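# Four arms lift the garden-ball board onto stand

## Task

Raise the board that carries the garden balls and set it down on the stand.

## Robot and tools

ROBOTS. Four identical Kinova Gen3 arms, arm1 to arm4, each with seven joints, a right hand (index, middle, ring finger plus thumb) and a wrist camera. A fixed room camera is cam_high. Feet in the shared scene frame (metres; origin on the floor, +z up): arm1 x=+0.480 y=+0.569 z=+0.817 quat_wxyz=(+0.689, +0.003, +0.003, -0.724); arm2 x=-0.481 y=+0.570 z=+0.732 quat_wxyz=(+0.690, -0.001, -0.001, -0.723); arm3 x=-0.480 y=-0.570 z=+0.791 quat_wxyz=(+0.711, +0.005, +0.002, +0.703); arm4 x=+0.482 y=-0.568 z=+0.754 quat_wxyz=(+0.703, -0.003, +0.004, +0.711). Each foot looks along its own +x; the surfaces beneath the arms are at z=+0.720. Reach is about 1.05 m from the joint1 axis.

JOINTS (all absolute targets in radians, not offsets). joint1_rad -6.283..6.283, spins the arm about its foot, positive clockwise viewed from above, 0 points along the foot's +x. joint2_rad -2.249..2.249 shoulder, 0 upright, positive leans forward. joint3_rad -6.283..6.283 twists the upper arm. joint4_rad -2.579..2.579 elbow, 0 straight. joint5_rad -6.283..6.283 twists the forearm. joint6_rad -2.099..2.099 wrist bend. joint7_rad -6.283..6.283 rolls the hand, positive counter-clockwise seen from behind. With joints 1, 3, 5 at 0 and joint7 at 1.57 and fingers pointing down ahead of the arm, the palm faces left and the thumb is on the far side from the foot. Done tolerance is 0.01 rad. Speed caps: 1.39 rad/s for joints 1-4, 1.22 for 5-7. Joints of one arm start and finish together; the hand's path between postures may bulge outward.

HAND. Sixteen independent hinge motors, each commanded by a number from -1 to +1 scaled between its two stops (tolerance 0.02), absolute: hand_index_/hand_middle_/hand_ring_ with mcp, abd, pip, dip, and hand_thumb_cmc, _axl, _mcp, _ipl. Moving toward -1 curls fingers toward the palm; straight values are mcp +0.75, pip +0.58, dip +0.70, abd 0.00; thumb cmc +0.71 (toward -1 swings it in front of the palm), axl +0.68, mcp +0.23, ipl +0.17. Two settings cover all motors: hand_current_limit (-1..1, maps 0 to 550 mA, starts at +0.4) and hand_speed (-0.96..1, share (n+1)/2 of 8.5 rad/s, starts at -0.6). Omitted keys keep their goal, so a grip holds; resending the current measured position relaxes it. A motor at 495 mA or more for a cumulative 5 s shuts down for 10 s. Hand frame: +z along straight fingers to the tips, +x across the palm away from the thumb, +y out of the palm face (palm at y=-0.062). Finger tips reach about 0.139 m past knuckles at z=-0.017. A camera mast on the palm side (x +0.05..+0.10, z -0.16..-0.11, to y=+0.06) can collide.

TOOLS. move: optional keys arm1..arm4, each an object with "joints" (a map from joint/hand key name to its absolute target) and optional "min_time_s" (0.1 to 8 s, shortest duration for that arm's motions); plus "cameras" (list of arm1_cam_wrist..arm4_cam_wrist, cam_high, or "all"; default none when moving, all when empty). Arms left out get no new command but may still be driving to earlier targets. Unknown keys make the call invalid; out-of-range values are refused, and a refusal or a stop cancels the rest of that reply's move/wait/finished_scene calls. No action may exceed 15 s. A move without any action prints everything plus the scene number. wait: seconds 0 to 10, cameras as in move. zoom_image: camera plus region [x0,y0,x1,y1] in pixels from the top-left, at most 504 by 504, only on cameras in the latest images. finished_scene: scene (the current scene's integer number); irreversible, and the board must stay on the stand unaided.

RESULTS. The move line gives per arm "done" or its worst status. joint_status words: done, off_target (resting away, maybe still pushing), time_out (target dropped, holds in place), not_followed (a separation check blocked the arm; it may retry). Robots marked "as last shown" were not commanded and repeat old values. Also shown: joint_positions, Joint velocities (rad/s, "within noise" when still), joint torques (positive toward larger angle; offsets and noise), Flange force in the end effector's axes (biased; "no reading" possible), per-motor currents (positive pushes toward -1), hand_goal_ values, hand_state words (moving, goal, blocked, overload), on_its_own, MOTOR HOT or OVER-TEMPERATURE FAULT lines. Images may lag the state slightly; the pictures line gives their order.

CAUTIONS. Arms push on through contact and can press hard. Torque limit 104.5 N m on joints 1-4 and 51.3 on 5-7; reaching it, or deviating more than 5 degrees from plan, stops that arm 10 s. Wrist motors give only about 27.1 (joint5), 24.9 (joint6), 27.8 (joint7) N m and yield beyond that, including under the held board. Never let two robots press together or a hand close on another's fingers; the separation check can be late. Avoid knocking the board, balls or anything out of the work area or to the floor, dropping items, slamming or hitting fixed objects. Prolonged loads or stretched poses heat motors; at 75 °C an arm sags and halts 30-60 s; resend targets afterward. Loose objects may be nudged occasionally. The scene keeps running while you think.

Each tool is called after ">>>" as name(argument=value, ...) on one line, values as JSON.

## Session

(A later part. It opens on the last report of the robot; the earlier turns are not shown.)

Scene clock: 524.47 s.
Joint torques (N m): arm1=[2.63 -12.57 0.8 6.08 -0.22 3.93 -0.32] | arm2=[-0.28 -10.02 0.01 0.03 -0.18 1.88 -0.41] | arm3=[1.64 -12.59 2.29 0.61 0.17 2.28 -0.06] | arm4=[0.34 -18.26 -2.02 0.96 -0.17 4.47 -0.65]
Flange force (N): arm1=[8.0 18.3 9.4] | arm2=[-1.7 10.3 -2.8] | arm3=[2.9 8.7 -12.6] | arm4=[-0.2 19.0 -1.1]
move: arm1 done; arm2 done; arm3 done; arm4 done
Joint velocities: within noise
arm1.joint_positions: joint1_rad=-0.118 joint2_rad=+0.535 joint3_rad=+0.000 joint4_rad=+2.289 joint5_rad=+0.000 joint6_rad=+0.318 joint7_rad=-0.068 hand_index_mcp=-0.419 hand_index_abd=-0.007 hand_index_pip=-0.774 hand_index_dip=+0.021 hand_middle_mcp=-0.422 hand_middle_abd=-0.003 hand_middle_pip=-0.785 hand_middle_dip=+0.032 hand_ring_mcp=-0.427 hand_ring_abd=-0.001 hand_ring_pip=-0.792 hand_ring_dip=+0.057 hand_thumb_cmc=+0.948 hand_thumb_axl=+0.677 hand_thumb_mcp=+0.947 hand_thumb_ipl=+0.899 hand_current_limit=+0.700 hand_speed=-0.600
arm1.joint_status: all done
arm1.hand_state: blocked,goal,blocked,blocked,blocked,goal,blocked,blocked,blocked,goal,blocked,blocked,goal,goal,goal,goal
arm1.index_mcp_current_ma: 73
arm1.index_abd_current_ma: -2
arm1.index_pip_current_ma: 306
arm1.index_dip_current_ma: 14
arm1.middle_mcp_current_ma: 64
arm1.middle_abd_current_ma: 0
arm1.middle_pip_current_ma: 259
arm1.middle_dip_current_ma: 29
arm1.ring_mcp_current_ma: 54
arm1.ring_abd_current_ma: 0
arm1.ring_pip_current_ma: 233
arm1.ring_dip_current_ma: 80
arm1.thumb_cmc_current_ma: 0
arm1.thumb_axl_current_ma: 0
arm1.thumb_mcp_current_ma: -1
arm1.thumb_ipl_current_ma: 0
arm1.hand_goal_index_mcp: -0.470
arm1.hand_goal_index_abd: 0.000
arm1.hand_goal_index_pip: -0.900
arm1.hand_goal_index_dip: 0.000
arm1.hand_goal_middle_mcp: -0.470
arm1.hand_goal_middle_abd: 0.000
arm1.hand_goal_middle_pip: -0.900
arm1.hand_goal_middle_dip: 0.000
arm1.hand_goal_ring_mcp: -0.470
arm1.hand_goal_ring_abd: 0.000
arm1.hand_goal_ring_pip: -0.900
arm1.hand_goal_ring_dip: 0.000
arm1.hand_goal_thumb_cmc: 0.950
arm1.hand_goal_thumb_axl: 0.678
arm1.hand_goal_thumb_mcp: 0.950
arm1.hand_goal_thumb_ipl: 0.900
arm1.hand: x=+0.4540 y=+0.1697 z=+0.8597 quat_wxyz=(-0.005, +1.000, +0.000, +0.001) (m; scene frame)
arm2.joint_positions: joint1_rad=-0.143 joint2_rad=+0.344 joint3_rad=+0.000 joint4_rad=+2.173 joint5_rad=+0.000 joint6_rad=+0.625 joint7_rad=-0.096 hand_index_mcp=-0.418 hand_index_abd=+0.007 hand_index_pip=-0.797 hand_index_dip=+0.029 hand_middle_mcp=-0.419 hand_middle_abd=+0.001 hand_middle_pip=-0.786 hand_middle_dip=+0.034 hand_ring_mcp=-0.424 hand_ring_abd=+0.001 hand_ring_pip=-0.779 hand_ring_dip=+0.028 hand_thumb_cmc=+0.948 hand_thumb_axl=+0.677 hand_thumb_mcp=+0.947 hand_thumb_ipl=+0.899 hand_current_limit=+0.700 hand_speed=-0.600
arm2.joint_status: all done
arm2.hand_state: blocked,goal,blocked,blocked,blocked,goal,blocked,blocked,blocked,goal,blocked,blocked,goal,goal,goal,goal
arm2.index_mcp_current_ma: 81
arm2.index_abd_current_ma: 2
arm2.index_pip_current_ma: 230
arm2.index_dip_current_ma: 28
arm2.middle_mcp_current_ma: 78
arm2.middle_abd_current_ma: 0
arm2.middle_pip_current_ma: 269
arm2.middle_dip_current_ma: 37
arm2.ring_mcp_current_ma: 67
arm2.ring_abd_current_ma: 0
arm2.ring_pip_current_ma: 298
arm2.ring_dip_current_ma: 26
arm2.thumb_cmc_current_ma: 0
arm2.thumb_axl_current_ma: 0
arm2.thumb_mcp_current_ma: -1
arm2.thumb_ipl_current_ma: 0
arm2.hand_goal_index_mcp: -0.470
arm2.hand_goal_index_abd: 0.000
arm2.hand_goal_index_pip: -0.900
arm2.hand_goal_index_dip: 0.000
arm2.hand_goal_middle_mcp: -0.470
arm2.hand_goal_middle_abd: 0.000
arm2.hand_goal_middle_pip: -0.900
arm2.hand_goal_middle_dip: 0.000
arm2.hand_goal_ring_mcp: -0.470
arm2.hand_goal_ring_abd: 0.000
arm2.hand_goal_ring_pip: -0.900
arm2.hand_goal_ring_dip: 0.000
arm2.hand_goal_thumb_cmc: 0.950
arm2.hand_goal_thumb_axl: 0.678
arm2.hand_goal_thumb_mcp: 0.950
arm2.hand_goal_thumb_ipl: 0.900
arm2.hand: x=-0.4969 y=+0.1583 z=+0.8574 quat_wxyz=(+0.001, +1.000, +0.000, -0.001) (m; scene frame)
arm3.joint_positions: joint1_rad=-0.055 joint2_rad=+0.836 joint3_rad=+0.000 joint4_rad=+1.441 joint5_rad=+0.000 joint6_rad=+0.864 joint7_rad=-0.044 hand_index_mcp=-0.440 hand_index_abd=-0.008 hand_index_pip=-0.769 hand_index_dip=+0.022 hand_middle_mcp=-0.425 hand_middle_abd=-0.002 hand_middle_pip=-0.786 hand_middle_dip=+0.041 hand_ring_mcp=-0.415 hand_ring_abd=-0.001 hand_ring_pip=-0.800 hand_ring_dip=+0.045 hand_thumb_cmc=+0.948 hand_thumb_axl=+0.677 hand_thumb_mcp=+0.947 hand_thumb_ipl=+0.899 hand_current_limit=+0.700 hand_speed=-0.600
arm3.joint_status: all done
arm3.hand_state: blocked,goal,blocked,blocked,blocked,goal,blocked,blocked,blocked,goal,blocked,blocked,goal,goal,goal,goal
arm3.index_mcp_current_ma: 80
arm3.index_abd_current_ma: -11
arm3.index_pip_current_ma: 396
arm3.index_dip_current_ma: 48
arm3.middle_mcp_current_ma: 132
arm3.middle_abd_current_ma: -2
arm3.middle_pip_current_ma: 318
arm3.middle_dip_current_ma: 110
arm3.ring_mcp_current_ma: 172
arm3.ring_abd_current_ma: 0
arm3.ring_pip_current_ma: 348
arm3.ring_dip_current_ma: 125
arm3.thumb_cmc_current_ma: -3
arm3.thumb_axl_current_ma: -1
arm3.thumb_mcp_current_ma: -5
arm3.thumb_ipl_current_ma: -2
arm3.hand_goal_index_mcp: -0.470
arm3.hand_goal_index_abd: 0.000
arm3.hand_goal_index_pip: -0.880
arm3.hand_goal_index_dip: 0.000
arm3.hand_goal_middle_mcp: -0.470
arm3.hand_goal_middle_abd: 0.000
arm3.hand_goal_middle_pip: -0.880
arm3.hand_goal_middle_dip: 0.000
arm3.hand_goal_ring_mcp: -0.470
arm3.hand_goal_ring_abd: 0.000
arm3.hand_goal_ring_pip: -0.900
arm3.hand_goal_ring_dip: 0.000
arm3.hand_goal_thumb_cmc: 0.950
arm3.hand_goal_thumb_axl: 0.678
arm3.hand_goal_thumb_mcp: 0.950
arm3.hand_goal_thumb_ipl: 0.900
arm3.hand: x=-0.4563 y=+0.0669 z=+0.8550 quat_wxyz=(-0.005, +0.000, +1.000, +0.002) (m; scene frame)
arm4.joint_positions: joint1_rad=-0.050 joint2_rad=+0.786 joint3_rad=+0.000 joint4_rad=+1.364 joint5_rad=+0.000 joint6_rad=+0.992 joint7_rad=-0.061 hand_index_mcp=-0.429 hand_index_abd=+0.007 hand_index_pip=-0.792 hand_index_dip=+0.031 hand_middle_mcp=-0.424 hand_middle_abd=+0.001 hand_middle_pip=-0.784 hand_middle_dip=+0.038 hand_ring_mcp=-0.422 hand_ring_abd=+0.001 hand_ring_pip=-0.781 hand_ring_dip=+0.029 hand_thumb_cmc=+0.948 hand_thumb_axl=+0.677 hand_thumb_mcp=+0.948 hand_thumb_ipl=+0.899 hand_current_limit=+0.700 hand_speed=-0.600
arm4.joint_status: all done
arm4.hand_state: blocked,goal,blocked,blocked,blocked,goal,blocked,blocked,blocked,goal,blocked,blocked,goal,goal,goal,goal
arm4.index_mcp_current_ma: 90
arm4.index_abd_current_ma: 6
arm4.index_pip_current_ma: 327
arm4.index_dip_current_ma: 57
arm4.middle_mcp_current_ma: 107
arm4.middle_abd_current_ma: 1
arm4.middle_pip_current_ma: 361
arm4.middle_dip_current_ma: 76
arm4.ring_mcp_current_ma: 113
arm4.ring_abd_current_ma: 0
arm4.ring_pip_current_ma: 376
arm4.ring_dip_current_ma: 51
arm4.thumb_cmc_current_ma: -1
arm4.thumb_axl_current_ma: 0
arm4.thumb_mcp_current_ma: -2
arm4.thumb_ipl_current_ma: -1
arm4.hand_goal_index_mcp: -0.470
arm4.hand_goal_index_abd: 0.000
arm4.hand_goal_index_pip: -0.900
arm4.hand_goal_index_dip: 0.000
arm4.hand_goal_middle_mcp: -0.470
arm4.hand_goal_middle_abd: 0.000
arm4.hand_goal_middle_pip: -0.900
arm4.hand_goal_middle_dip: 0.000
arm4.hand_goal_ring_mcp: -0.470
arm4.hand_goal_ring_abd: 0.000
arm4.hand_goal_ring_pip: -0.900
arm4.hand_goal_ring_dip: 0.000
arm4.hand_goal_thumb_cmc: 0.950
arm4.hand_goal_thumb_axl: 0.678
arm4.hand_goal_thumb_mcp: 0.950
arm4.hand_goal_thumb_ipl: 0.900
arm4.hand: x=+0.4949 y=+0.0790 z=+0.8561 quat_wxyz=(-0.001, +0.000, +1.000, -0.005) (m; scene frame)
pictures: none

>>> move(arm1={"joints":{"joint2_rad":0.5409,"joint4_rad":2.2900,"joint6_rad":0.3106},"min_time_s":0.8}, arm3={"joints":{"joint2_rad":0.8327,"joint4_rad":1.4403,"joint6_rad":0.8686},"min_time_s":0.8}, cameras=["cam_high","arm1_cam_wrist","arm3_cam_wrist"])

>>> zoom_image(camera="cam_high", region=[120, 240, 210, 330])

>>> zoom_image(camera="cam_high", region=[290, 225, 380, 315])

Scene clock: 529.20 s.
Joint torques (N m): arm1=[3.15 -8.82 1.19 8.49 -0.26 4.72 -0.37] | arm2=[-0.19 -13.5 -0.02 1.17 -0.24 3.48 -0.36] | arm3=[2.11 -23.22 3.21 -1.96 0.39 3.23 -0.18] | arm4=[1.3 -26.32 -0.83 -1.99 0.46 4.7 -0.5]
Flange force (N): arm1=[9.5 20.1 -0.4] | arm2=[-1.2 17.5 9.7] | arm3=[3.5 15.2 7.5] | arm4=[1.8 21.9 13.0]
move: arm1 done; arm3 done
Joint velocities: within noise
arm1.joint_positions: joint1_rad=-0.118 joint2_rad=+0.541 joint3_rad=+0.000 joint4_rad=+2.290 joint5_rad=+0.000 joint6_rad=+0.311 joint7_rad=-0.068 hand_index_mcp=-0.419 hand_index_abd=-0.006 hand_index_pip=-0.774 hand_index_dip=+0.021 hand_middle_mcp=-0.422 hand_middle_abd=-0.003 hand_middle_pip=-0.785 hand_middle_dip=+0.032 hand_ring_mcp=-0.427 hand_ring_abd=-0.001 hand_ring_pip=-0.792 hand_ring_dip=+0.057 hand_thumb_cmc=+0.948 hand_thumb_axl=+0.677 hand_thumb_mcp=+0.947 hand_thumb_ipl=+0.899 hand_current_limit=+0.700 hand_speed=-0.600
arm1.joint_status: all done
arm1.hand_state: blocked,goal,blocked,blocked,blocked,goal,blocked,blocked,blocked,goal,blocked,blocked,goal,goal,goal,goal
arm1.index_mcp_current_ma: 71
arm1.index_abd_current_ma: -1
arm1.index_pip_current_ma: 306
arm1.index_dip_current_ma: 14
arm1.middle_mcp_current_ma: 64
arm1.middle_abd_current_ma: 0
arm1.middle_pip_current_ma: 259
arm1.middle_dip_current_ma: 29
arm1.ring_mcp_current_ma: 54
arm1.ring_abd_current_ma: 0
arm1.ring_pip_current_ma: 233
arm1.ring_dip_current_ma: 80
arm1.thumb_cmc_current_ma: 0
arm1.thumb_axl_current_ma: 0
arm1.thumb_mcp_current_ma: -1
arm1.thumb_ipl_current_ma: 0
arm1.hand_goal_index_mcp: -0.470
arm1.hand_goal_index_abd: 0.000
arm1.hand_goal_index_pip: -0.900
arm1.hand_goal_index_dip: 0.000
arm1.hand_goal_middle_mcp: -0.470
arm1.hand_goal_middle_abd: 0.000
arm1.hand_goal_middle_pip: -0.900
arm1.hand_goal_middle_dip: 0.000
arm1.hand_goal_ring_mcp: -0.470
arm1.hand_goal_ring_abd: 0.000
arm1.hand_goal_ring_pip: -0.900
arm1.hand_goal_ring_dip: 0.000
arm1.hand_goal_thumb_cmc: 0.950
arm1.hand_goal_thumb_axl: 0.678
arm1.hand_goal_thumb_mcp: 0.950
arm1.hand_goal_thumb_ipl: 0.900
arm1.hand: x=+0.4540 y=+0.1696 z=+0.8577 quat_wxyz=(-0.004, +1.000, +0.000, +0.001) (m; scene frame)
arm2, arm4: as last shown
arm2.joint_positions: joint1_rad=-0.143 joint2_rad=+0.344 joint3_rad=+0.000 joint4_rad=+2.173 joint5_rad=+0.000 joint6_rad=+0.625 joint7_rad=-0.096 hand_index_mcp=-0.418 hand_index_abd=+0.007 hand_index_pip=-0.797 hand_index_dip=+0.029 hand_middle_mcp=-0.419 hand_middle_abd=+0.001 hand_middle_pip=-0.786 hand_middle_dip=+0.034 hand_ring_mcp=-0.424 hand_ring_abd=+0.001 hand_ring_pip=-0.780 hand_ring_dip=+0.028 hand_thumb_cmc=+0.948 hand_thumb_axl=+0.677 hand_thumb_mcp=+0.947 hand_thumb_ipl=+0.899 hand_current_limit=+0.700 hand_speed=-0.600
arm2.ring_pip_current_ma: 294
arm3.joint_positions: joint1_rad=-0.055 joint2_rad=+0.833 joint3_rad=+0.000 joint4_rad=+1.440 joint5_rad=+0.000 joint6_rad=+0.869 joint7_rad=-0.044 hand_index_mcp=-0.433 hand_index_abd=-0.007 hand_index_pip=-0.772 hand_index_dip=+0.020 hand_middle_mcp=-0.423 hand_middle_abd=-0.002 hand_middle_pip=-0.786 hand_middle_dip=+0.040 hand_ring_mcp=-0.415 hand_ring_abd=-0.001 hand_ring_pip=-0.800 hand_ring_dip=+0.045 hand_thumb_cmc=+0.948 hand_thumb_axl=+0.677 hand_thumb_mcp=+0.947 hand_thumb_ipl=+0.899 hand_current_limit=+0.700 hand_speed=-0.600
arm3.joint_status: all done
arm3.hand_state: blocked,goal,blocked,goal,blocked,goal,blocked,blocked,blocked,goal,blocked,blocked,goal,goal,goal,goal
arm3.index_mcp_current_ma: 102
arm3.index_abd_current_ma: -9
arm3.index_pip_current_ma: 384
arm3.index_dip_current_ma: 43
arm3.middle_mcp_current_ma: 140
arm3.middle_abd_current_ma: -2
arm3.middle_pip_current_ma: 318
arm3.middle_dip_current_ma: 105
arm3.ring_mcp_current_ma: 172
arm3.ring_abd_current_ma: -1
arm3.ring_pip_current_ma: 348
arm3.ring_dip_current_ma: 125
arm3.thumb_cmc_current_ma: -3
arm3.thumb_axl_current_ma: -1
arm3.thumb_mcp_current_ma: -5
arm3.thumb_ipl_current_ma: -2
arm3.hand_goal_index_mcp: -0.470
arm3.hand_goal_index_abd: 0.000
arm3.hand_goal_index_pip: -0.880
arm3.hand_goal_index_dip: 0.000
arm3.hand_goal_middle_mcp: -0.470
arm3.hand_goal_middle_abd: 0.000
arm3.hand_goal_middle_pip: -0.880
arm3.hand_goal_middle_dip: 0.000
arm3.hand_goal_ring_mcp: -0.470
arm3.hand_goal_ring_abd: 0.000
arm3.hand_goal_ring_pip: -0.900
arm3.hand_goal_ring_dip: 0.000
arm3.hand_goal_thumb_cmc: 0.950
arm3.hand_goal_thumb_axl: 0.678
arm3.hand_goal_thumb_mcp: 0.950
arm3.hand_goal_thumb_ipl: 0.900
arm3.hand: x=-0.4562 y=+0.0669 z=+0.8570 quat_wxyz=(-0.005, +0.000, +1.000, +0.002) (m; scene frame)
arm4.joint_positions: joint1_rad=-0.050 joint2_rad=+0.787 joint3_rad=+0.000 joint4_rad=+1.364 joint5_rad=+0.000 joint6_rad=+0.992 joint7_rad=-0.061 hand_index_mcp=-0.426 hand_index_abd=+0.007 hand_index_pip=-0.792 hand_index_dip=+0.031 hand_middle_mcp=-0.423 hand_middle_abd=+0.001 hand_middle_pip=-0.784 hand_middle_dip=+0.037 hand_ring_mcp=-0.422 hand_ring_abd=+0.001 hand_ring_pip=-0.781 hand_ring_dip=+0.028 hand_thumb_cmc=+0.948 hand_thumb_axl=+0.677 hand_thumb_mcp=+0.948 hand_thumb_ipl=+0.899 hand_current_limit=+0.700 hand_speed=-0.600
arm4.index_mcp_current_ma: 98
arm4.middle_mcp_current_ma: 109
arm4.middle_dip_current_ma: 72
arm4.ring_dip_current_ma: 49
arm4.hand: x=+0.4949 y=+0.0789 z=+0.8560 quat_wxyz=(-0.001, +0.000, +1.000, -0.005) (m; scene frame)
pictures: arm1_cam_wrist, arm3_cam_wrist, cam_high
Images, in order (width x height): arm1_cam_wrist 672x504, arm3_cam_wrist 672x504, cam_high 504x504.

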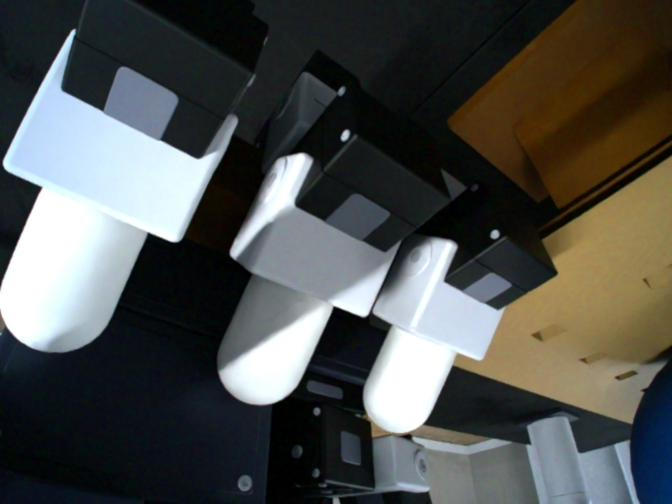

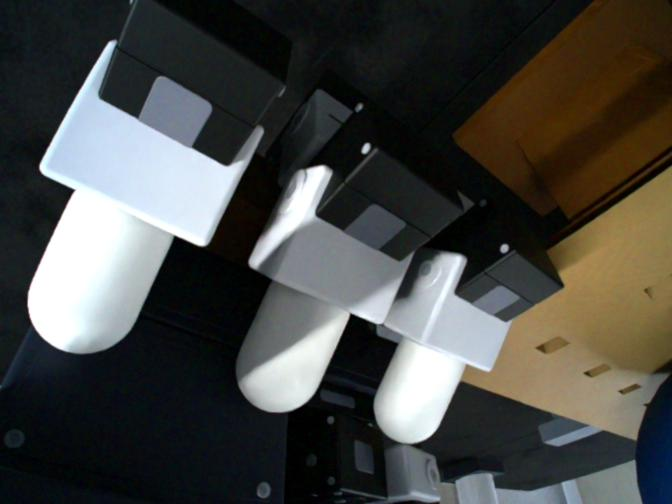

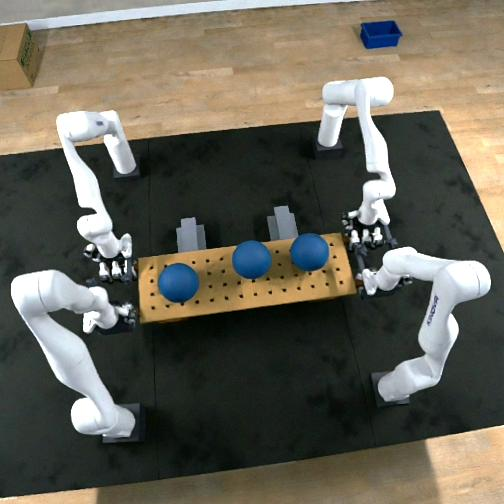

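Scaled by 5.600 from the camera's 504x504 image, which has a finer 720x720 frame.

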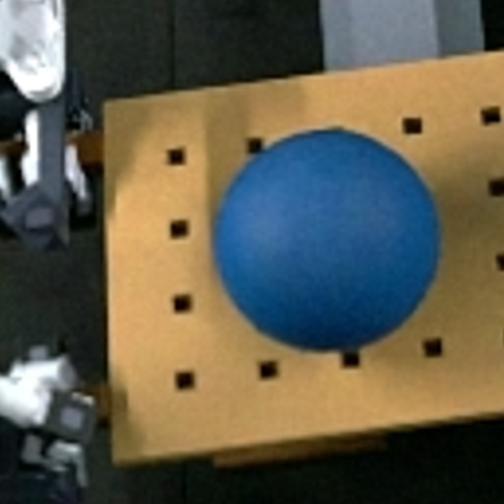

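Scaled by 5.600 from the camera's 504x504 image, which has a finer 720x720 frame.

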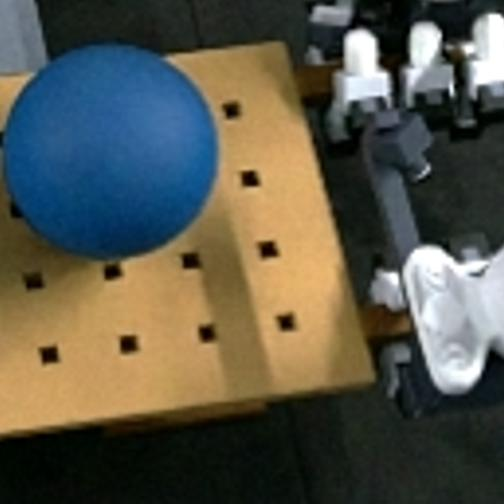

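>>> move(arm1={"joints":{"joint2_rad":0.5469,"joint4_rad":2.2913,"joint6_rad":0.3034},"min_time_s":0.8}, arm2={"joints":{"joint2_rad":0.3486,"joint4_rad":2.1752,"joint6_rad":0.6178},"min_time_s":0.8}, arm3={"joints":{"joint2_rad":0.8358,"joint4_rad":1.4415,"joint6_rad":0.8643},"min_time_s":0.8}, arm4={"joints":{"joint2_rad":0.7891,"joint4_rad":1.3654,"joint6_rad":0.9871},"min_time_s":0.8})

Scene clock: 540.20 s.
Joint torques (N m): arm1=[3.22 -5.63 1.23 6.98 -0.22 3.74 -0.36] | arm2=[-0.32 -4.11 -0.19 4.89 0.01 3.14 -0.32] | arm3=[1.86 -11.29 2.54 1.74 0.09 2.79 -0.19] | arm4=[0.04 -16.13 -2 0.82 0.31 3.74 -0.25]
Flange force (N): arm1=[9.9 14.2 -12.7] | arm2=[-1.6 13.1 -18.4] | arm3=[3.0 9.9 -14.2] | arm4=[-0.1 15.6 -5.5]
move: arm1 done; arm2 done; arm3 done; arm4 done
Joint velocities: within noise
arm1.joint_positions: joint1_rad=-0.118 joint2_rad=+0.547 joint3_rad=+0.000 joint4_rad=+2.291 joint5_rad=+0.000 joint6_rad=+0.303 joint7_rad=-0.068 hand_index_mcp=-0.425 hand_index_abd=-0.005 hand_index_pip=-0.774 hand_index_dip=+0.021 hand_middle_mcp=-0.424 hand_middle_abd=-0.003 hand_middle_pip=-0.785 hand_middle_dip=+0.032 hand_ring_mcp=-0.427 hand_ring_abd=-0.001 hand_ring_pip=-0.792 hand_ring_dip=+0.057 hand_thumb_cmc=+0.948 hand_thumb_axl=+0.677 hand_thumb_mcp=+0.947 hand_thumb_ipl=+0.899 hand_current_limit=+0.700 hand_speed=-0.600
arm1.joint_status: all done
arm1.hand_state: blocked,goal,blocked,blocked,blocked,goal,blocked,blocked,blocked,goal,blocked,blocked,goal,goal,goal,goal
arm1.index_mcp_current_ma: 59
arm1.index_abd_current_ma: -1
arm1.index_pip_current_ma: 304
arm1.index_dip_current_ma: 14
arm1.middle_mcp_current_ma: 60
arm1.middle_abd_current_ma: 0
arm1.middle_pip_current_ma: 259
arm1.middle_dip_current_ma: 29
arm1.ring_mcp_current_ma: 54
arm1.ring_abd_current_ma: 0
arm1.ring_pip_current_ma: 233
arm1.ring_dip_current_ma: 80
arm1.thumb_cmc_current_ma: 0
arm1.thumb_axl_current_ma: 0
arm1.thumb_mcp_current_ma: -1
arm1.thumb_ipl_current_ma: 0
arm1.hand_goal_index_mcp: -0.470
arm1.hand_goal_index_abd: 0.000
arm1.hand_goal_index_pip: -0.900
arm1.hand_goal_index_dip: 0.000
arm1.hand_goal_middle_mcp: -0.470
arm1.hand_goal_middle_abd: 0.000
arm1.hand_goal_middle_pip: -0.900
arm1.hand_goal_middle_dip: 0.000
arm1.hand_goal_ring_mcp: -0.470
arm1.hand_goal_ring_abd: 0.000
arm1.hand_goal_ring_pip: -0.900
arm1.hand_goal_ring_dip: 0.000
arm1.hand_goal_thumb_cmc: 0.950
arm1.hand_goal_thumb_axl: 0.678
arm1.hand_goal_thumb_mcp: 0.950
arm1.hand_goal_thumb_ipl: 0.900
arm1.hand: x=+0.4540 y=+0.1697 z=+0.8557 quat_wxyz=(-0.004, +1.000, +0.000, +0.001) (m; scene frame)
arm2.joint_positions: joint1_rad=-0.143 joint2_rad=+0.349 joint3_rad=+0.000 joint4_rad=+2.175 joint5_rad=+0.000 joint6_rad=+0.618 joint7_rad=-0.096 hand_index_mcp=-0.432 hand_index_abd=+0.007 hand_index_pip=-0.797 hand_index_dip=+0.028 hand_middle_mcp=-0.424 hand_middle_abd=+0.001 hand_middle_pip=-0.786 hand_middle_dip=+0.034 hand_ring_mcp=-0.425 hand_ring_abd=+0.001 hand_ring_pip=-0.780 hand_ring_dip=+0.028 hand_thumb_cmc=+0.948 hand_thumb_axl=+0.677 hand_thumb_mcp=+0.947 hand_thumb_ipl=+0.899 hand_current_limit=+0.700 hand_speed=-0.600
arm2.joint_status: all done
arm2.hand_state: blocked,goal,blocked,blocked,blocked,goal,blocked,blocked,blocked,goal,blocked,blocked,goal,goal,goal,goal
arm2.index_mcp_current_ma: 49
arm2.index_abd_current_ma: 2
arm2.index_pip_current_ma: 230
arm2.index_dip_current_ma: 27
arm2.middle_mcp_current_ma: 66
arm2.middle_abd_current_ma: 0
arm2.middle_pip_current_ma: 269
arm2.middle_dip_current_ma: 37
arm2.ring_mcp_current_ma: 63
arm2.ring_abd_current_ma: 0
arm2.ring_pip_current_ma: 294
arm2.ring_dip_current_ma: 26
arm2.thumb_cmc_current_ma: 0
arm2.thumb_axl_current_ma: 0
arm2.thumb_mcp_current_ma: -1
arm2.thumb_ipl_current_ma: 0
arm2.hand_goal_index_mcp: -0.470
arm2.hand_goal_index_abd: 0.000
arm2.hand_goal_index_pip: -0.900
arm2.hand_goal_index_dip: 0.000
arm2.hand_goal_middle_mcp: -0.470
arm2.hand_goal_middle_abd: 0.000
arm2.hand_goal_middle_pip: -0.900
arm2.hand_goal_middle_dip: 0.000
arm2.hand_goal_ring_mcp: -0.470
arm2.hand_goal_ring_abd: 0.000
arm2.hand_goal_ring_pip: -0.900
arm2.hand_goal_ring_dip: 0.000
arm2.hand_goal_thumb_cmc: 0.950
arm2.hand_goal_thumb_axl: 0.678
arm2.hand_goal_thumb_mcp: 0.950
arm2.hand_goal_thumb_ipl: 0.900
arm2.hand: x=-0.4969 y=+0.1583 z=+0.8554 quat_wxyz=(+0.001, +1.000, +0.000, -0.001) (m; scene frame)
arm3.joint_positions: joint1_rad=-0.055 joint2_rad=+0.836 joint3_rad=+0.000 joint4_rad=+1.441 joint5_rad=+0.000 joint6_rad=+0.864 joint7_rad=-0.044 hand_index_mcp=-0.445 hand_index_abd=-0.007 hand_index_pip=-0.772 hand_index_dip=+0.016 hand_middle_mcp=-0.425 hand_middle_abd=-0.002 hand_middle_pip=-0.786 hand_middle_dip=+0.039 hand_ring_mcp=-0.415 hand_ring_abd=-0.001 hand_ring_pip=-0.800 hand_ring_dip=+0.045 hand_thumb_cmc=+0.948 hand_thumb_axl=+0.677 hand_thumb_mcp=+0.947 hand_thumb_ipl=+0.899 hand_current_limit=+0.700 hand_speed=-0.600
arm3.joint_status: all done
arm3.hand_state: blocked,goal,blocked,goal,blocked,goal,blocked,blocked,blocked,goal,blocked,blocked,goal,goal,goal,goal
arm3.index_mcp_current_ma: 63
arm3.index_abd_current_ma: -9
arm3.index_pip_current_ma: 383
arm3.index_dip_current_ma: 32
arm3.middle_mcp_current_ma: 133
arm3.middle_abd_current_ma: -2
arm3.middle_pip_current_ma: 318
arm3.middle_dip_current_ma: 103
arm3.ring_mcp_current_ma: 172
arm3.ring_abd_current_ma: -1
arm3.ring_pip_current_ma: 348
arm3.ring_dip_current_ma: 125
arm3.thumb_cmc_current_ma: -3
arm3.thumb_axl_current_ma: -1
arm3.thumb_mcp_current_ma: -5
arm3.thumb_ipl_current_ma: -2
arm3.hand_goal_index_mcp: -0.470
arm3.hand_goal_index_abd: 0.000
arm3.hand_goal_index_pip: -0.880
arm3.hand_goal_index_dip: 0.000
arm3.hand_goal_middle_mcp: -0.470
arm3.hand_goal_middle_abd: 0.000
arm3.hand_goal_middle_pip: -0.880
arm3.hand_goal_middle_dip: 0.000
arm3.hand_goal_ring_mcp: -0.470
arm3.hand_goal_ring_abd: 0.000
arm3.hand_goal_ring_pip: -0.900
arm3.hand_goal_ring_dip: 0.000
arm3.hand_goal_thumb_cmc: 0.950
arm3.hand_goal_thumb_axl: 0.678
arm3.hand_goal_thumb_mcp: 0.950
arm3.hand_goal_thumb_ipl: 0.900
arm3.hand: x=-0.4563 y=+0.0669 z=+0.8550 quat_wxyz=(-0.005, +0.000, +1.000, +0.002) (m; scene frame)
arm4.joint_positions: joint1_rad=-0.050 joint2_rad=+0.789 joint3_rad=+0.000 joint4_rad=+1.365 joint5_rad=+0.000 joint6_rad=+0.987 joint7_rad=-0.061 hand_index_mcp=-0.425 hand_index_abd=+0.007 hand_index_pip=-0.792 hand_index_dip=+0.030 hand_middle_mcp=-0.422 hand_middle_abd=+0.001 hand_middle_pip=-0.784 hand_middle_dip=+0.034 hand_ring_mcp=-0.422 hand_ring_abd=+0.001 hand_ring_pip=-0.781 hand_ring_dip=+0.026 hand_thumb_cmc=+0.948 hand_thumb_axl=+0.677 hand_thumb_mcp=+0.948 hand_thumb_ipl=+0.899 hand_current_limit=+0.700 hand_speed=-0.600
arm4.joint_status: all done
arm4.hand_state: blocked,goal,blocked,blocked,blocked,goal,blocked,blocked,blocked,goal,blocked,blocked,goal,goal,goal,goal
arm4.index_mcp_current_ma: 101
arm4.index_abd_current_ma: 6
arm4.index_pip_current_ma: 327
arm4.index_dip_current_ma: 54
arm4.middle_mcp_current_ma: 111
arm4.middle_abd_current_ma: 1
arm4.middle_pip_current_ma: 361
arm4.middle_dip_current_ma: 65
arm4.ring_mcp_current_ma: 111
arm4.ring_abd_current_ma: 0
arm4.ring_pip_current_ma: 376
arm4.ring_dip_current_ma: 43
arm4.thumb_cmc_current_ma: -1
arm4.thumb_axl_current_ma: 0
arm4.thumb_mcp_current_ma: -2
arm4.thumb_ipl_current_ma: -1
arm4.hand_goal_index_mcp: -0.470
arm4.hand_goal_index_abd: 0.000
arm4.hand_goal_index_pip: -0.900
arm4.hand_goal_index_dip: 0.000
arm4.hand_goal_middle_mcp: -0.470
arm4.hand_goal_middle_abd: 0.000
arm4.hand_goal_middle_pip: -0.900
arm4.hand_goal_middle_dip: 0.000
arm4.hand_goal_ring_mcp: -0.470
arm4.hand_goal_ring_abd: 0.000
arm4.hand_goal_ring_pip: -0.900
arm4.hand_goal_ring_dip: 0.000
arm4.hand_goal_thumb_cmc: 0.950
arm4.hand_goal_thumb_axl: 0.678
arm4.hand_goal_thumb_mcp: 0.950
arm4.hand_goal_thumb_ipl: 0.900
arm4.hand: x=+0.4949 y=+0.0790 z=+0.8541 quat_wxyz=(-0.001, +0.000, +1.000, -0.005) (m; scene frame)
pictures: none

>>> move(arm1={"joints":{"joint2_rad":0.5439,"joint4_rad":2.2907,"joint6_rad":0.3070},"min_time_s":0.6}, arm2={"joints":{"joint2_rad":0.3462,"joint4_rad":2.1739,"joint6_rad":0.6214},"min_time_s":0.6}, arm3={"joints":{"joint2_rad":0.8342,"joint4_rad":1.4409,"joint6_rad":0.8665},"min_time_s":0.6}, arm4={"joints":{"joint2_rad":0.7884,"joint4_rad":1.3649,"joint6_rad":0.9882},"min_time_s":0.6})

Scene clock: 543.73 s.
Joint torques (N m): arm1=[3.19 -11.65 1.41 7.14 -0.16 4.32 -0.35] | arm2=[-0.4 -10.08 -0.15 3.91 -0.01 4.09 -0.29] | arm3=[2.13 -17.37 3.06 0.57 0.21 3.4 -0.27] | arm4=[0.4 -19.72 -1.73 0.86 0.29 4.82 -0.36]
Flange force (N): arm1=[9.7 19.3 7.5] | arm2=[-1.6 19.0 0.4] | arm3=[3.4 14.7 -2.8] | arm4=[0.4 20.6 1.8]
move: arm1 done; arm2 done; arm3 done; arm4 done
Joint velocities: within noise
arm1.joint_positions: joint1_rad=-0.118 joint2_rad=+0.544 joint3_rad=+0.000 joint4_rad=+2.291 joint5_rad=+0.000 joint6_rad=+0.307 joint7_rad=-0.068 hand_index_mcp=-0.423 hand_index_abd=-0.005 hand_index_pip=-0.775 hand_index_dip=+0.021 hand_middle_mcp=-0.424 hand_middle_abd=-0.002 hand_middle_pip=-0.785 hand_middle_dip=+0.032 hand_ring_mcp=-0.427 hand_ring_abd=-0.001 hand_ring_pip=-0.792 hand_ring_dip=+0.057 hand_thumb_cmc=+0.948 hand_thumb_axl=+0.677 hand_thumb_mcp=+0.947 hand_thumb_ipl=+0.899 hand_current_limit=+0.700 hand_speed=-0.600
arm1.joint_status: all done
arm1.hand_state: blocked,goal,blocked,blocked,blocked,goal,blocked,blocked,blocked,goal,blocked,blocked,goal,goal,goal,goal
arm1.index_mcp_current_ma: 63
arm1.index_abd_current_ma: -1
arm1.index_pip_current_ma: 302
arm1.index_dip_current_ma: 14
arm1.middle_mcp_current_ma: 61
arm1.middle_abd_current_ma: 0
arm1.middle_pip_current_ma: 259
arm1.middle_dip_current_ma: 29
arm1.ring_mcp_current_ma: 54
arm1.ring_abd_current_ma: 0
arm1.ring_pip_current_ma: 233
arm1.ring_dip_current_ma: 80
arm1.thumb_cmc_current_ma: 0
arm1.thumb_axl_current_ma: 0
arm1.thumb_mcp_current_ma: -1
arm1.thumb_ipl_current_ma: 0
arm1.hand_goal_index_mcp: -0.470
arm1.hand_goal_index_abd: 0.000
arm1.hand_goal_index_pip: -0.900
arm1.hand_goal_index_dip: 0.000
arm1.hand_goal_middle_mcp: -0.470
arm1.hand_goal_middle_abd: 0.000
arm1.hand_goal_middle_pip: -0.900
arm1.hand_goal_middle_dip: 0.000
arm1.hand_goal_ring_mcp: -0.470
arm1.hand_goal_ring_abd: 0.000
arm1.hand_goal_ring_pip: -0.900
arm1.hand_goal_ring_dip: 0.000
arm1.hand_goal_thumb_cmc: 0.950
arm1.hand_goal_thumb_axl: 0.678
arm1.hand_goal_thumb_mcp: 0.950
arm1.hand_goal_thumb_ipl: 0.900
arm1.hand: x=+0.4540 y=+0.1697 z=+0.8567 quat_wxyz=(-0.004, +1.000, +0.000, +0.001) (m; scene frame)
arm2.joint_positions: joint1_rad=-0.143 joint2_rad=+0.346 joint3_rad=+0.000 joint4_rad=+2.174 joint5_rad=+0.000 joint6_rad=+0.621 joint7_rad=-0.096 hand_index_mcp=-0.429 hand_index_abd=+0.008 hand_index_pip=-0.797 hand_index_dip=+0.027 hand_middle_mcp=-0.424 hand_middle_abd=+0.001 hand_middle_pip=-0.786 hand_middle_dip=+0.034 hand_ring_mcp=-0.425 hand_ring_abd=+0.001 hand_ring_pip=-0.780 hand_ring_dip=+0.028 hand_thumb_cmc=+0.948 hand_thumb_axl=+0.677 hand_thumb_mcp=+0.947 hand_thumb_ipl=+0.899 hand_current_limit=+0.700 hand_speed=-0.600
arm2.joint_status: all done
arm2.hand_state: blocked,goal,blocked,blocked,blocked,goal,blocked,blocked,blocked,goal,blocked,blocked,goal,goal,goal,goal
arm2.index_mcp_current_ma: 56
arm2.index_abd_current_ma: 3
arm2.index_pip_current_ma: 229
arm2.index_dip_current_ma: 26
arm2.middle_mcp_current_ma: 67
arm2.middle_abd_current_ma: 0
arm2.middle_pip_current_ma: 269
arm2.middle_dip_current_ma: 37
arm2.ring_mcp_current_ma: 63
arm2.ring_abd_current_ma: 0
arm2.ring_pip_current_ma: 294
arm2.ring_dip_current_ma: 26
arm2.thumb_cmc_current_ma: 0
arm2.thumb_axl_current_ma: 0
arm2.thumb_mcp_current_ma: -1
arm2.thumb_ipl_current_ma: 0
arm2.hand_goal_index_mcp: -0.470
arm2.hand_goal_index_abd: 0.000
arm2.hand_goal_index_pip: -0.900
arm2.hand_goal_index_dip: 0.000
arm2.hand_goal_middle_mcp: -0.470
arm2.hand_goal_middle_abd: 0.000
arm2.hand_goal_middle_pip: -0.900
arm2.hand_goal_middle_dip: 0.000
arm2.hand_goal_ring_mcp: -0.470
arm2.hand_goal_ring_abd: 0.000
arm2.hand_goal_ring_pip: -0.900
arm2.hand_goal_ring_dip: 0.000
arm2.hand_goal_thumb_cmc: 0.950
arm2.hand_goal_thumb_axl: 0.678
arm2.hand_goal_thumb_mcp: 0.950
arm2.hand_goal_thumb_ipl: 0.900
arm2.hand: x=-0.4969 y=+0.1583 z=+0.8564 quat_wxyz=(+0.001, +1.000, +0.000, -0.001) (m; scene frame)
arm3.joint_positions: joint1_rad=-0.055 joint2_rad=+0.834 joint3_rad=+0.000 joint4_rad=+1.441 joint5_rad=+0.000 joint6_rad=+0.867 joint7_rad=-0.044 hand_index_mcp=-0.441 hand_index_abd=-0.007 hand_index_pip=-0.773 hand_index_dip=+0.015 hand_middle_mcp=-0.425 hand_middle_abd=-0.002 hand_middle_pip=-0.786 hand_middle_dip=+0.039 hand_ring_mcp=-0.415 hand_ring_abd=-0.001 hand_ring_pip=-0.800 hand_ring_dip=+0.045 hand_thumb_cmc=+0.948 hand_thumb_axl=+0.677 hand_thumb_mcp=+0.947 hand_thumb_ipl=+0.899 hand_current_limit=+0.700 hand_speed=-0.600
arm3.joint_status: all done
arm3.hand_state: blocked,goal,blocked,goal,blocked,goal,blocked,blocked,blocked,goal,blocked,blocked,goal,goal,goal,goal
arm3.index_mcp_current_ma: 76
arm3.index_abd_current_ma: -9
arm3.index_pip_current_ma: 378
arm3.index_dip_current_ma: 30
arm3.middle_mcp_current_ma: 133
arm3.middle_abd_current_ma: -2
arm3.middle_pip_current_ma: 318
arm3.middle_dip_current_ma: 103
arm3.ring_mcp_current_ma: 172
arm3.ring_abd_current_ma: -1
arm3.ring_pip_current_ma: 348
arm3.ring_dip_current_ma: 125
arm3.thumb_cmc_current_ma: -3
arm3.thumb_axl_current_ma: -1
arm3.thumb_mcp_current_ma: -5
arm3.thumb_ipl_current_ma: -2
arm3.hand_goal_index_mcp: -0.470
arm3.hand_goal_index_abd: 0.000
arm3.hand_goal_index_pip: -0.880
arm3.hand_goal_index_dip: 0.000
arm3.hand_goal_middle_mcp: -0.470
arm3.hand_goal_middle_abd: 0.000
arm3.hand_goal_middle_pip: -0.880
arm3.hand_goal_middle_dip: 0.000
arm3.hand_goal_ring_mcp: -0.470
arm3.hand_goal_ring_abd: 0.000
arm3.hand_goal_ring_pip: -0.900
arm3.hand_goal_ring_dip: 0.000
arm3.hand_goal_thumb_cmc: 0.950
arm3.hand_goal_thumb_axl: 0.678
arm3.hand_goal_thumb_mcp: 0.950
arm3.hand_goal_thumb_ipl: 0.900
arm3.hand: x=-0.4562 y=+0.0669 z=+0.8560 quat_wxyz=(-0.005, +0.000, +1.000, +0.002) (m; scene frame)
arm4.joint_positions: joint1_rad=-0.050 joint2_rad=+0.788 joint3_rad=+0.000 joint4_rad=+1.365 joint5_rad=+0.000 joint6_rad=+0.988 joint7_rad=-0.061 hand_index_mcp=-0.425 hand_index_abd=+0.007 hand_index_pip=-0.792 hand_index_dip=+0.030 hand_middle_mcp=-0.422 hand_middle_abd=+0.001 hand_middle_pip=-0.784 hand_middle_dip=+0.034 hand_ring_mcp=-0.422 hand_ring_abd=+0.001 hand_ring_pip=-0.781 hand_ring_dip=+0.026 hand_thumb_cmc=+0.948 hand_thumb_axl=+0.677 hand_thumb_mcp=+0.948 hand_thumb_ipl=+0.899 hand_current_limit=+0.700 hand_speed=-0.600
arm4.joint_status: all done
arm4.hand_state: blocked,goal,blocked,blocked,blocked,goal,blocked,blocked,blocked,goal,blocked,blocked,goal,goal,goal,goal
arm4.index_mcp_current_ma: 101
arm4.index_abd_current_ma: 6
arm4.index_pip_current_ma: 327
arm4.index_dip_current_ma: 54
arm4.middle_mcp_current_ma: 111
arm4.middle_abd_current_ma: 1
arm4.middle_pip_current_ma: 361
arm4.middle_dip_current_ma: 65
arm4.ring_mcp_current_ma: 111
arm4.ring_abd_current_ma: 0
arm4.ring_pip_current_ma: 376
arm4.ring_dip_current_ma: 43
arm4.thumb_cmc_current_ma: -1
arm4.thumb_axl_current_ma: 0
arm4.thumb_mcp_current_ma: -2
arm4.thumb_ipl_current_ma: -1
arm4.hand_goal_index_mcp: -0.470
arm4.hand_goal_index_abd: 0.000
arm4.hand_goal_index_pip: -0.900
arm4.hand_goal_index_dip: 0.000
arm4.hand_goal_middle_mcp: -0.470
arm4.hand_goal_middle_abd: 0.000
arm4.hand_goal_middle_pip: -0.900
arm4.hand_goal_middle_dip: 0.000
arm4.hand_goal_ring_mcp: -0.470
arm4.hand_goal_ring_abd: 0.000
arm4.hand_goal_ring_pip: -0.900
arm4.hand_goal_ring_dip: 0.000
arm4.hand_goal_thumb_cmc: 0.950
arm4.hand_goal_thumb_axl: 0.678
arm4.hand_goal_thumb_mcp: 0.950
arm4.hand_goal_thumb_ipl: 0.900
arm4.hand: x=+0.4949 y=+0.0790 z=+0.8546 quat_wxyz=(-0.001, +0.000, +1.000, -0.005) (m; scene frame)
pictures: none

>>> move(arm1={"joints":{"hand_index_mcp":-0.42,"hand_middle_mcp":-0.42,"hand_ring_mcp":-0.42,"hand_index_pip":-0.3,"hand_middle_pip":-0.3,"hand_ring_pip":-0.3,"hand_index_dip":0.55,"hand_middle_dip":0.55,"hand_ring_dip":0.55,"hand_speed":-0.8}}, arm2={"joints":{"hand_index_mcp":-0.42,"hand_middle_mcp":-0.42,"hand_ring_mcp":-0.42,"hand_index_pip":-0.3,"hand_middle_pip":-0.3,"hand_ring_pip":-0.3,"hand_index_dip":0.55,"hand_middle_dip":0.55,"hand_ring_dip":0.55,"hand_speed":-0.8}}, arm3={"joints":{"hand_index_mcp":-0.42,"hand_middle_mcp":-0.42,"hand_ring_mcp":-0.42,"hand_index_pip":-0.3,"hand_middle_pip":-0.3,"hand_ring_pip":-0.3,"hand_index_dip":0.55,"hand_middle_dip":0.55,"hand_ring_dip":0.55,"hand_speed":-0.8}}, arm4={"joints":{"hand_index_mcp":-0.42,"hand_middle_mcp":-0.42,"hand_ring_mcp":-0.42,"hand_index_pip":-0.3,"hand_middle_pip":-0.3,"hand_ring_pip":-0.3,"hand_index_dip":0.55,"hand_middle_dip":0.55,"hand_ring_dip":0.55,"hand_speed":-0.8}}, cameras=["all"])

Scene clock: 551.50 s.
Joint torques (N m): arm1=[1.84 -11.76 0.22 -2.84 0.09 -0.51 0.04] | arm2=[-0.61 -10.79 -0.26 -4.32 0.02 -0.5 -0.26] | arm3=[0.52 -22.08 2.04 -7.42 0.25 -0.7 0.16] | arm4=[0.57 -20.75 -1.54 -6.74 0.25 -0.07 -0.48]
Flange force (N): arm1=[6.9 -1.2 -3.6] | arm2=[-2.5 1.6 -4.0] | arm3=[1.2 -0.5 0.5] | arm4=[0.2 1.0 -0.8]
move: arm1 off_target; arm2 done; arm3 done; arm4 done
Joint velocities: within noise
arm1.joint_positions: joint1_rad=-0.118 joint2_rad=+0.544 joint3_rad=+0.000 joint4_rad=+2.291 joint5_rad=+0.000 joint6_rad=+0.307 joint7_rad=-0.068 hand_index_mcp=-0.400 hand_index_abd=-0.003 hand_index_pip=-0.301 hand_index_dip=+0.547 hand_middle_mcp=-0.404 hand_middle_abd=-0.002 hand_middle_pip=-0.301 hand_middle_dip=+0.548 hand_ring_mcp=-0.407 hand_ring_abd=-0.002 hand_ring_pip=-0.301 hand_ring_dip=+0.547 hand_thumb_cmc=+0.948 hand_thumb_axl=+0.677 hand_thumb_mcp=+0.947 hand_thumb_ipl=+0.899 hand_current_limit=+0.700 hand_speed=-0.800
arm1.joint_status: hand_index_mcp off_target (ended at -0.400, target -0.420); the others done
arm1.hand_state: blocked,goal,goal,goal,goal,goal,goal,goal,goal,goal,goal,goal,goal,goal,goal,goal
arm1.index_mcp_current_ma: 15
arm1.index_abd_current_ma: 0
arm1.index_pip_current_ma: 0
arm1.index_dip_current_ma: 0
arm1.middle_mcp_current_ma: 10
arm1.middle_abd_current_ma: 0
arm1.middle_pip_current_ma: 0
arm1.middle_dip_current_ma: 0
arm1.ring_mcp_current_ma: 7
arm1.ring_abd_current_ma: 0
arm1.ring_pip_current_ma: 0
arm1.ring_dip_current_ma: 0
arm1.thumb_cmc_current_ma: 0
arm1.thumb_axl_current_ma: 0
arm1.thumb_mcp_current_ma: -1
arm1.thumb_ipl_current_ma: 0
arm1.hand_goal_index_mcp: -0.420
arm1.hand_goal_index_abd: 0.000
arm1.hand_goal_index_pip: -0.300
arm1.hand_goal_index_dip: 0.550
arm1.hand_goal_middle_mcp: -0.420
arm1.hand_goal_middle_abd: 0.000
arm1.hand_goal_middle_pip: -0.300
arm1.hand_goal_middle_dip: 0.550
arm1.hand_goal_ring_mcp: -0.420
arm1.hand_goal_ring_abd: 0.000
arm1.hand_goal_ring_pip: -0.300
arm1.hand_goal_ring_dip: 0.550
arm1.hand_goal_thumb_cmc: 0.950
arm1.hand_goal_thumb_axl: 0.678
arm1.hand_goal_thumb_mcp: 0.950
arm1.hand_goal_thumb_ipl: 0.900
arm1.hand: x=+0.4540 y=+0.1697 z=+0.8567 quat_wxyz=(-0.004, +1.000, +0.000, +0.001) (m; scene frame)
arm2.joint_positions: joint1_rad=-0.143 joint2_rad=+0.346 joint3_rad=+0.000 joint4_rad=+2.174 joint5_rad=+0.000 joint6_rad=+0.621 joint7_rad=-0.096 hand_index_mcp=-0.410 hand_index_abd=+0.004 hand_index_pip=-0.301 hand_index_dip=+0.547 hand_middle_mcp=-0.407 hand_middle_abd=+0.001 hand_middle_pip=-0.301 hand_middle_dip=+0.547 hand_ring_mcp=-0.407 hand_ring_abd=+0.001 hand_ring_pip=-0.301 hand_ring_dip=+0.548 hand_thumb_cmc=+0.948 hand_thumb_axl=+0.677 hand_thumb_mcp=+0.947 hand_thumb_ipl=+0.899 hand_current_limit=+0.700 hand_speed=-0.800
arm2.joint_status: all done
arm2.hand_state: goal,goal,goal,goal,goal,goal,goal,goal,goal,goal,goal,goal,goal,goal,goal,goal
arm2.index_mcp_current_ma: 5
arm2.index_abd_current_ma: 1
arm2.index_pip_current_ma: 0
arm2.index_dip_current_ma: -1
arm2.middle_mcp_current_ma: 8
arm2.middle_abd_current_ma: 0
arm2.middle_pip_current_ma: 0
arm2.middle_dip_current_ma: -1
arm2.ring_mcp_current_ma: 8
arm2.ring_abd_current_ma: 0
arm2.ring_pip_current_ma: 0
arm2.ring_dip_current_ma: 0
arm2.thumb_cmc_current_ma: 0
arm2.thumb_axl_current_ma: 0
arm2.thumb_mcp_current_ma: -1
arm2.thumb_ipl_current_ma: 0
arm2.hand_goal_index_mcp: -0.420
arm2.hand_goal_index_abd: 0.000
arm2.hand_goal_index_pip: -0.300
arm2.hand_goal_index_dip: 0.550
arm2.hand_goal_middle_mcp: -0.420
arm2.hand_goal_middle_abd: 0.000
arm2.hand_goal_middle_pip: -0.300
arm2.hand_goal_middle_dip: 0.550
arm2.hand_goal_ring_mcp: -0.420
arm2.hand_goal_ring_abd: 0.000
arm2.hand_goal_ring_pip: -0.300
arm2.hand_goal_ring_dip: 0.550
arm2.hand_goal_thumb_cmc: 0.950
arm2.hand_goal_thumb_axl: 0.678
arm2.hand_goal_thumb_mcp: 0.950
arm2.hand_goal_thumb_ipl: 0.900
arm2.hand: x=-0.4969 y=+0.1583 z=+0.8564 quat_wxyz=(+0.001, +1.000, +0.000, -0.001) (m; scene frame)
arm3.joint_positions: joint1_rad=-0.055 joint2_rad=+0.834 joint3_rad=+0.000 joint4_rad=+1.441 joint5_rad=+0.000 joint6_rad=+0.867 joint7_rad=-0.044 hand_index_mcp=-0.414 hand_index_abd=-0.004 hand_index_pip=-0.301 hand_index_dip=+0.547 hand_middle_mcp=-0.412 hand_middle_abd=-0.002 hand_middle_pip=-0.301 hand_middle_dip=+0.547 hand_ring_mcp=-0.406 hand_ring_abd=-0.003 hand_ring_pip=-0.301 hand_ring_dip=+0.548 hand_thumb_cmc=+0.948 hand_thumb_axl=+0.677 hand_thumb_mcp=+0.947 hand_thumb_ipl=+0.899 hand_current_limit=+0.700 hand_speed=-0.800
arm3.joint_status: all done
arm3.hand_state: goal,goal,goal,goal,goal,goal,goal,goal,goal,goal,goal,goal,goal,goal,goal,goal
arm3.index_mcp_current_ma: 10
arm3.index_abd_current_ma: -4
arm3.index_pip_current_ma: -1
arm3.index_dip_current_ma: -4
arm3.middle_mcp_current_ma: 15
arm3.middle_abd_current_ma: -2
arm3.middle_pip_current_ma: -1
arm3.middle_dip_current_ma: -4
arm3.ring_mcp_current_ma: 29
arm3.ring_abd_current_ma: -4
arm3.ring_pip_current_ma: -1
arm3.ring_dip_current_ma: -3
arm3.thumb_cmc_current_ma: -3
arm3.thumb_axl_current_ma: -1
arm3.thumb_mcp_current_ma: -5
arm3.thumb_ipl_current_ma: -2
arm3.hand_goal_index_mcp: -0.420
arm3.hand_goal_index_abd: 0.000
arm3.hand_goal_index_pip: -0.300
arm3.hand_goal_index_dip: 0.550
arm3.hand_goal_middle_mcp: -0.420
arm3.hand_goal_middle_abd: 0.000
arm3.hand_goal_middle_pip: -0.300
arm3.hand_goal_middle_dip: 0.550
arm3.hand_goal_ring_mcp: -0.420
arm3.hand_goal_ring_abd: 0.000
arm3.hand_goal_ring_pip: -0.300
arm3.hand_goal_ring_dip: 0.550
arm3.hand_goal_thumb_cmc: 0.950
arm3.hand_goal_thumb_axl: 0.678
arm3.hand_goal_thumb_mcp: 0.950
arm3.hand_goal_thumb_ipl: 0.900
arm3.hand: x=-0.4562 y=+0.0669 z=+0.8561 quat_wxyz=(-0.005, +0.000, +1.000, +0.002) (m; scene frame)
arm4.joint_positions: joint1_rad=-0.050 joint2_rad=+0.788 joint3_rad=+0.000 joint4_rad=+1.365 joint5_rad=+0.000 joint6_rad=+0.988 joint7_rad=-0.061 hand_index_mcp=-0.409 hand_index_abd=+0.003 hand_index_pip=-0.301 hand_index_dip=+0.548 hand_middle_mcp=-0.407 hand_middle_abd=+0.001 hand_middle_pip=-0.301 hand_middle_dip=+0.547 hand_ring_mcp=-0.406 hand_ring_abd=+0.001 hand_ring_pip=-0.301 hand_ring_dip=+0.548 hand_thumb_cmc=+0.948 hand_thumb_axl=+0.677 hand_thumb_mcp=+0.948 hand_thumb_ipl=+0.899 hand_current_limit=+0.700 hand_speed=-0.800
arm4.joint_status: all done
arm4.hand_state: goal,goal,goal,goal,goal,goal,goal,goal,goal,goal,goal,goal,goal,goal,goal,goal
arm4.index_mcp_current_ma: 13
arm4.index_abd_current_ma: 2
arm4.index_pip_current_ma: 0
arm4.index_dip_current_ma: -1
arm4.middle_mcp_current_ma: 17
arm4.middle_abd_current_ma: 1
arm4.middle_pip_current_ma: 0
arm4.middle_dip_current_ma: -2
arm4.ring_mcp_current_ma: 19
arm4.ring_abd_current_ma: 0
arm4.ring_pip_current_ma: 0
arm4.ring_dip_current_ma: -1
arm4.thumb_cmc_current_ma: -1
arm4.thumb_axl_current_ma: 0
arm4.thumb_mcp_current_ma: -2
arm4.thumb_ipl_current_ma: -1
arm4.hand_goal_index_mcp: -0.420
arm4.hand_goal_index_abd: 0.000
arm4.hand_goal_index_pip: -0.300
arm4.hand_goal_index_dip: 0.550
arm4.hand_goal_middle_mcp: -0.420
arm4.hand_goal_middle_abd: 0.000
arm4.hand_goal_middle_pip: -0.300
arm4.hand_goal_middle_dip: 0.550
arm4.hand_goal_ring_mcp: -0.420
arm4.hand_goal_ring_abd: 0.000
arm4.hand_goal_ring_pip: -0.300
arm4.hand_goal_ring_dip: 0.550
arm4.hand_goal_thumb_cmc: 0.950
arm4.hand_goal_thumb_axl: 0.678
arm4.hand_goal_thumb_mcp: 0.950
arm4.hand_goal_thumb_ipl: 0.900
arm4.hand: x=+0.4949 y=+0.0790 z=+0.8546 quat_wxyz=(-0.001, +0.000, +1.000, -0.005) (m; scene frame)
pictures: arm1_cam_wrist, arm2_cam_wrist, arm3_cam_wrist, arm4_cam_wrist, cam_high
Images, in order (width x height): arm1_cam_wrist 672x504, arm2_cam_wrist 672x504, arm3_cam_wrist 672x504, arm4_cam_wrist 672x504, cam_high 504x504.

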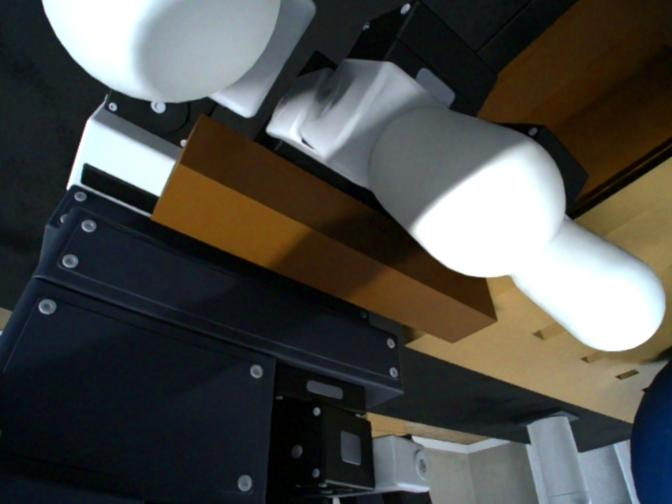

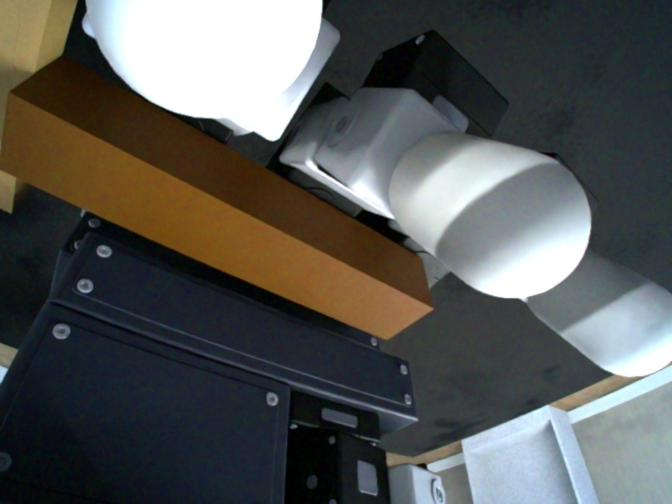

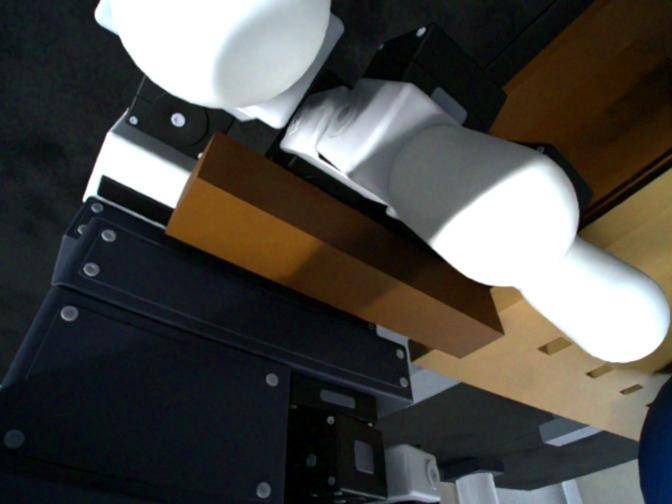

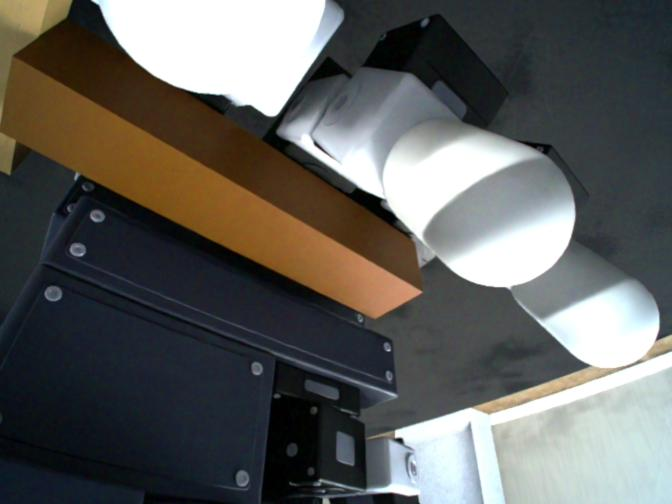

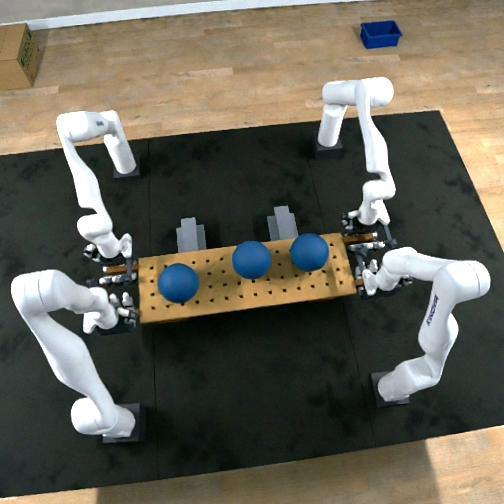

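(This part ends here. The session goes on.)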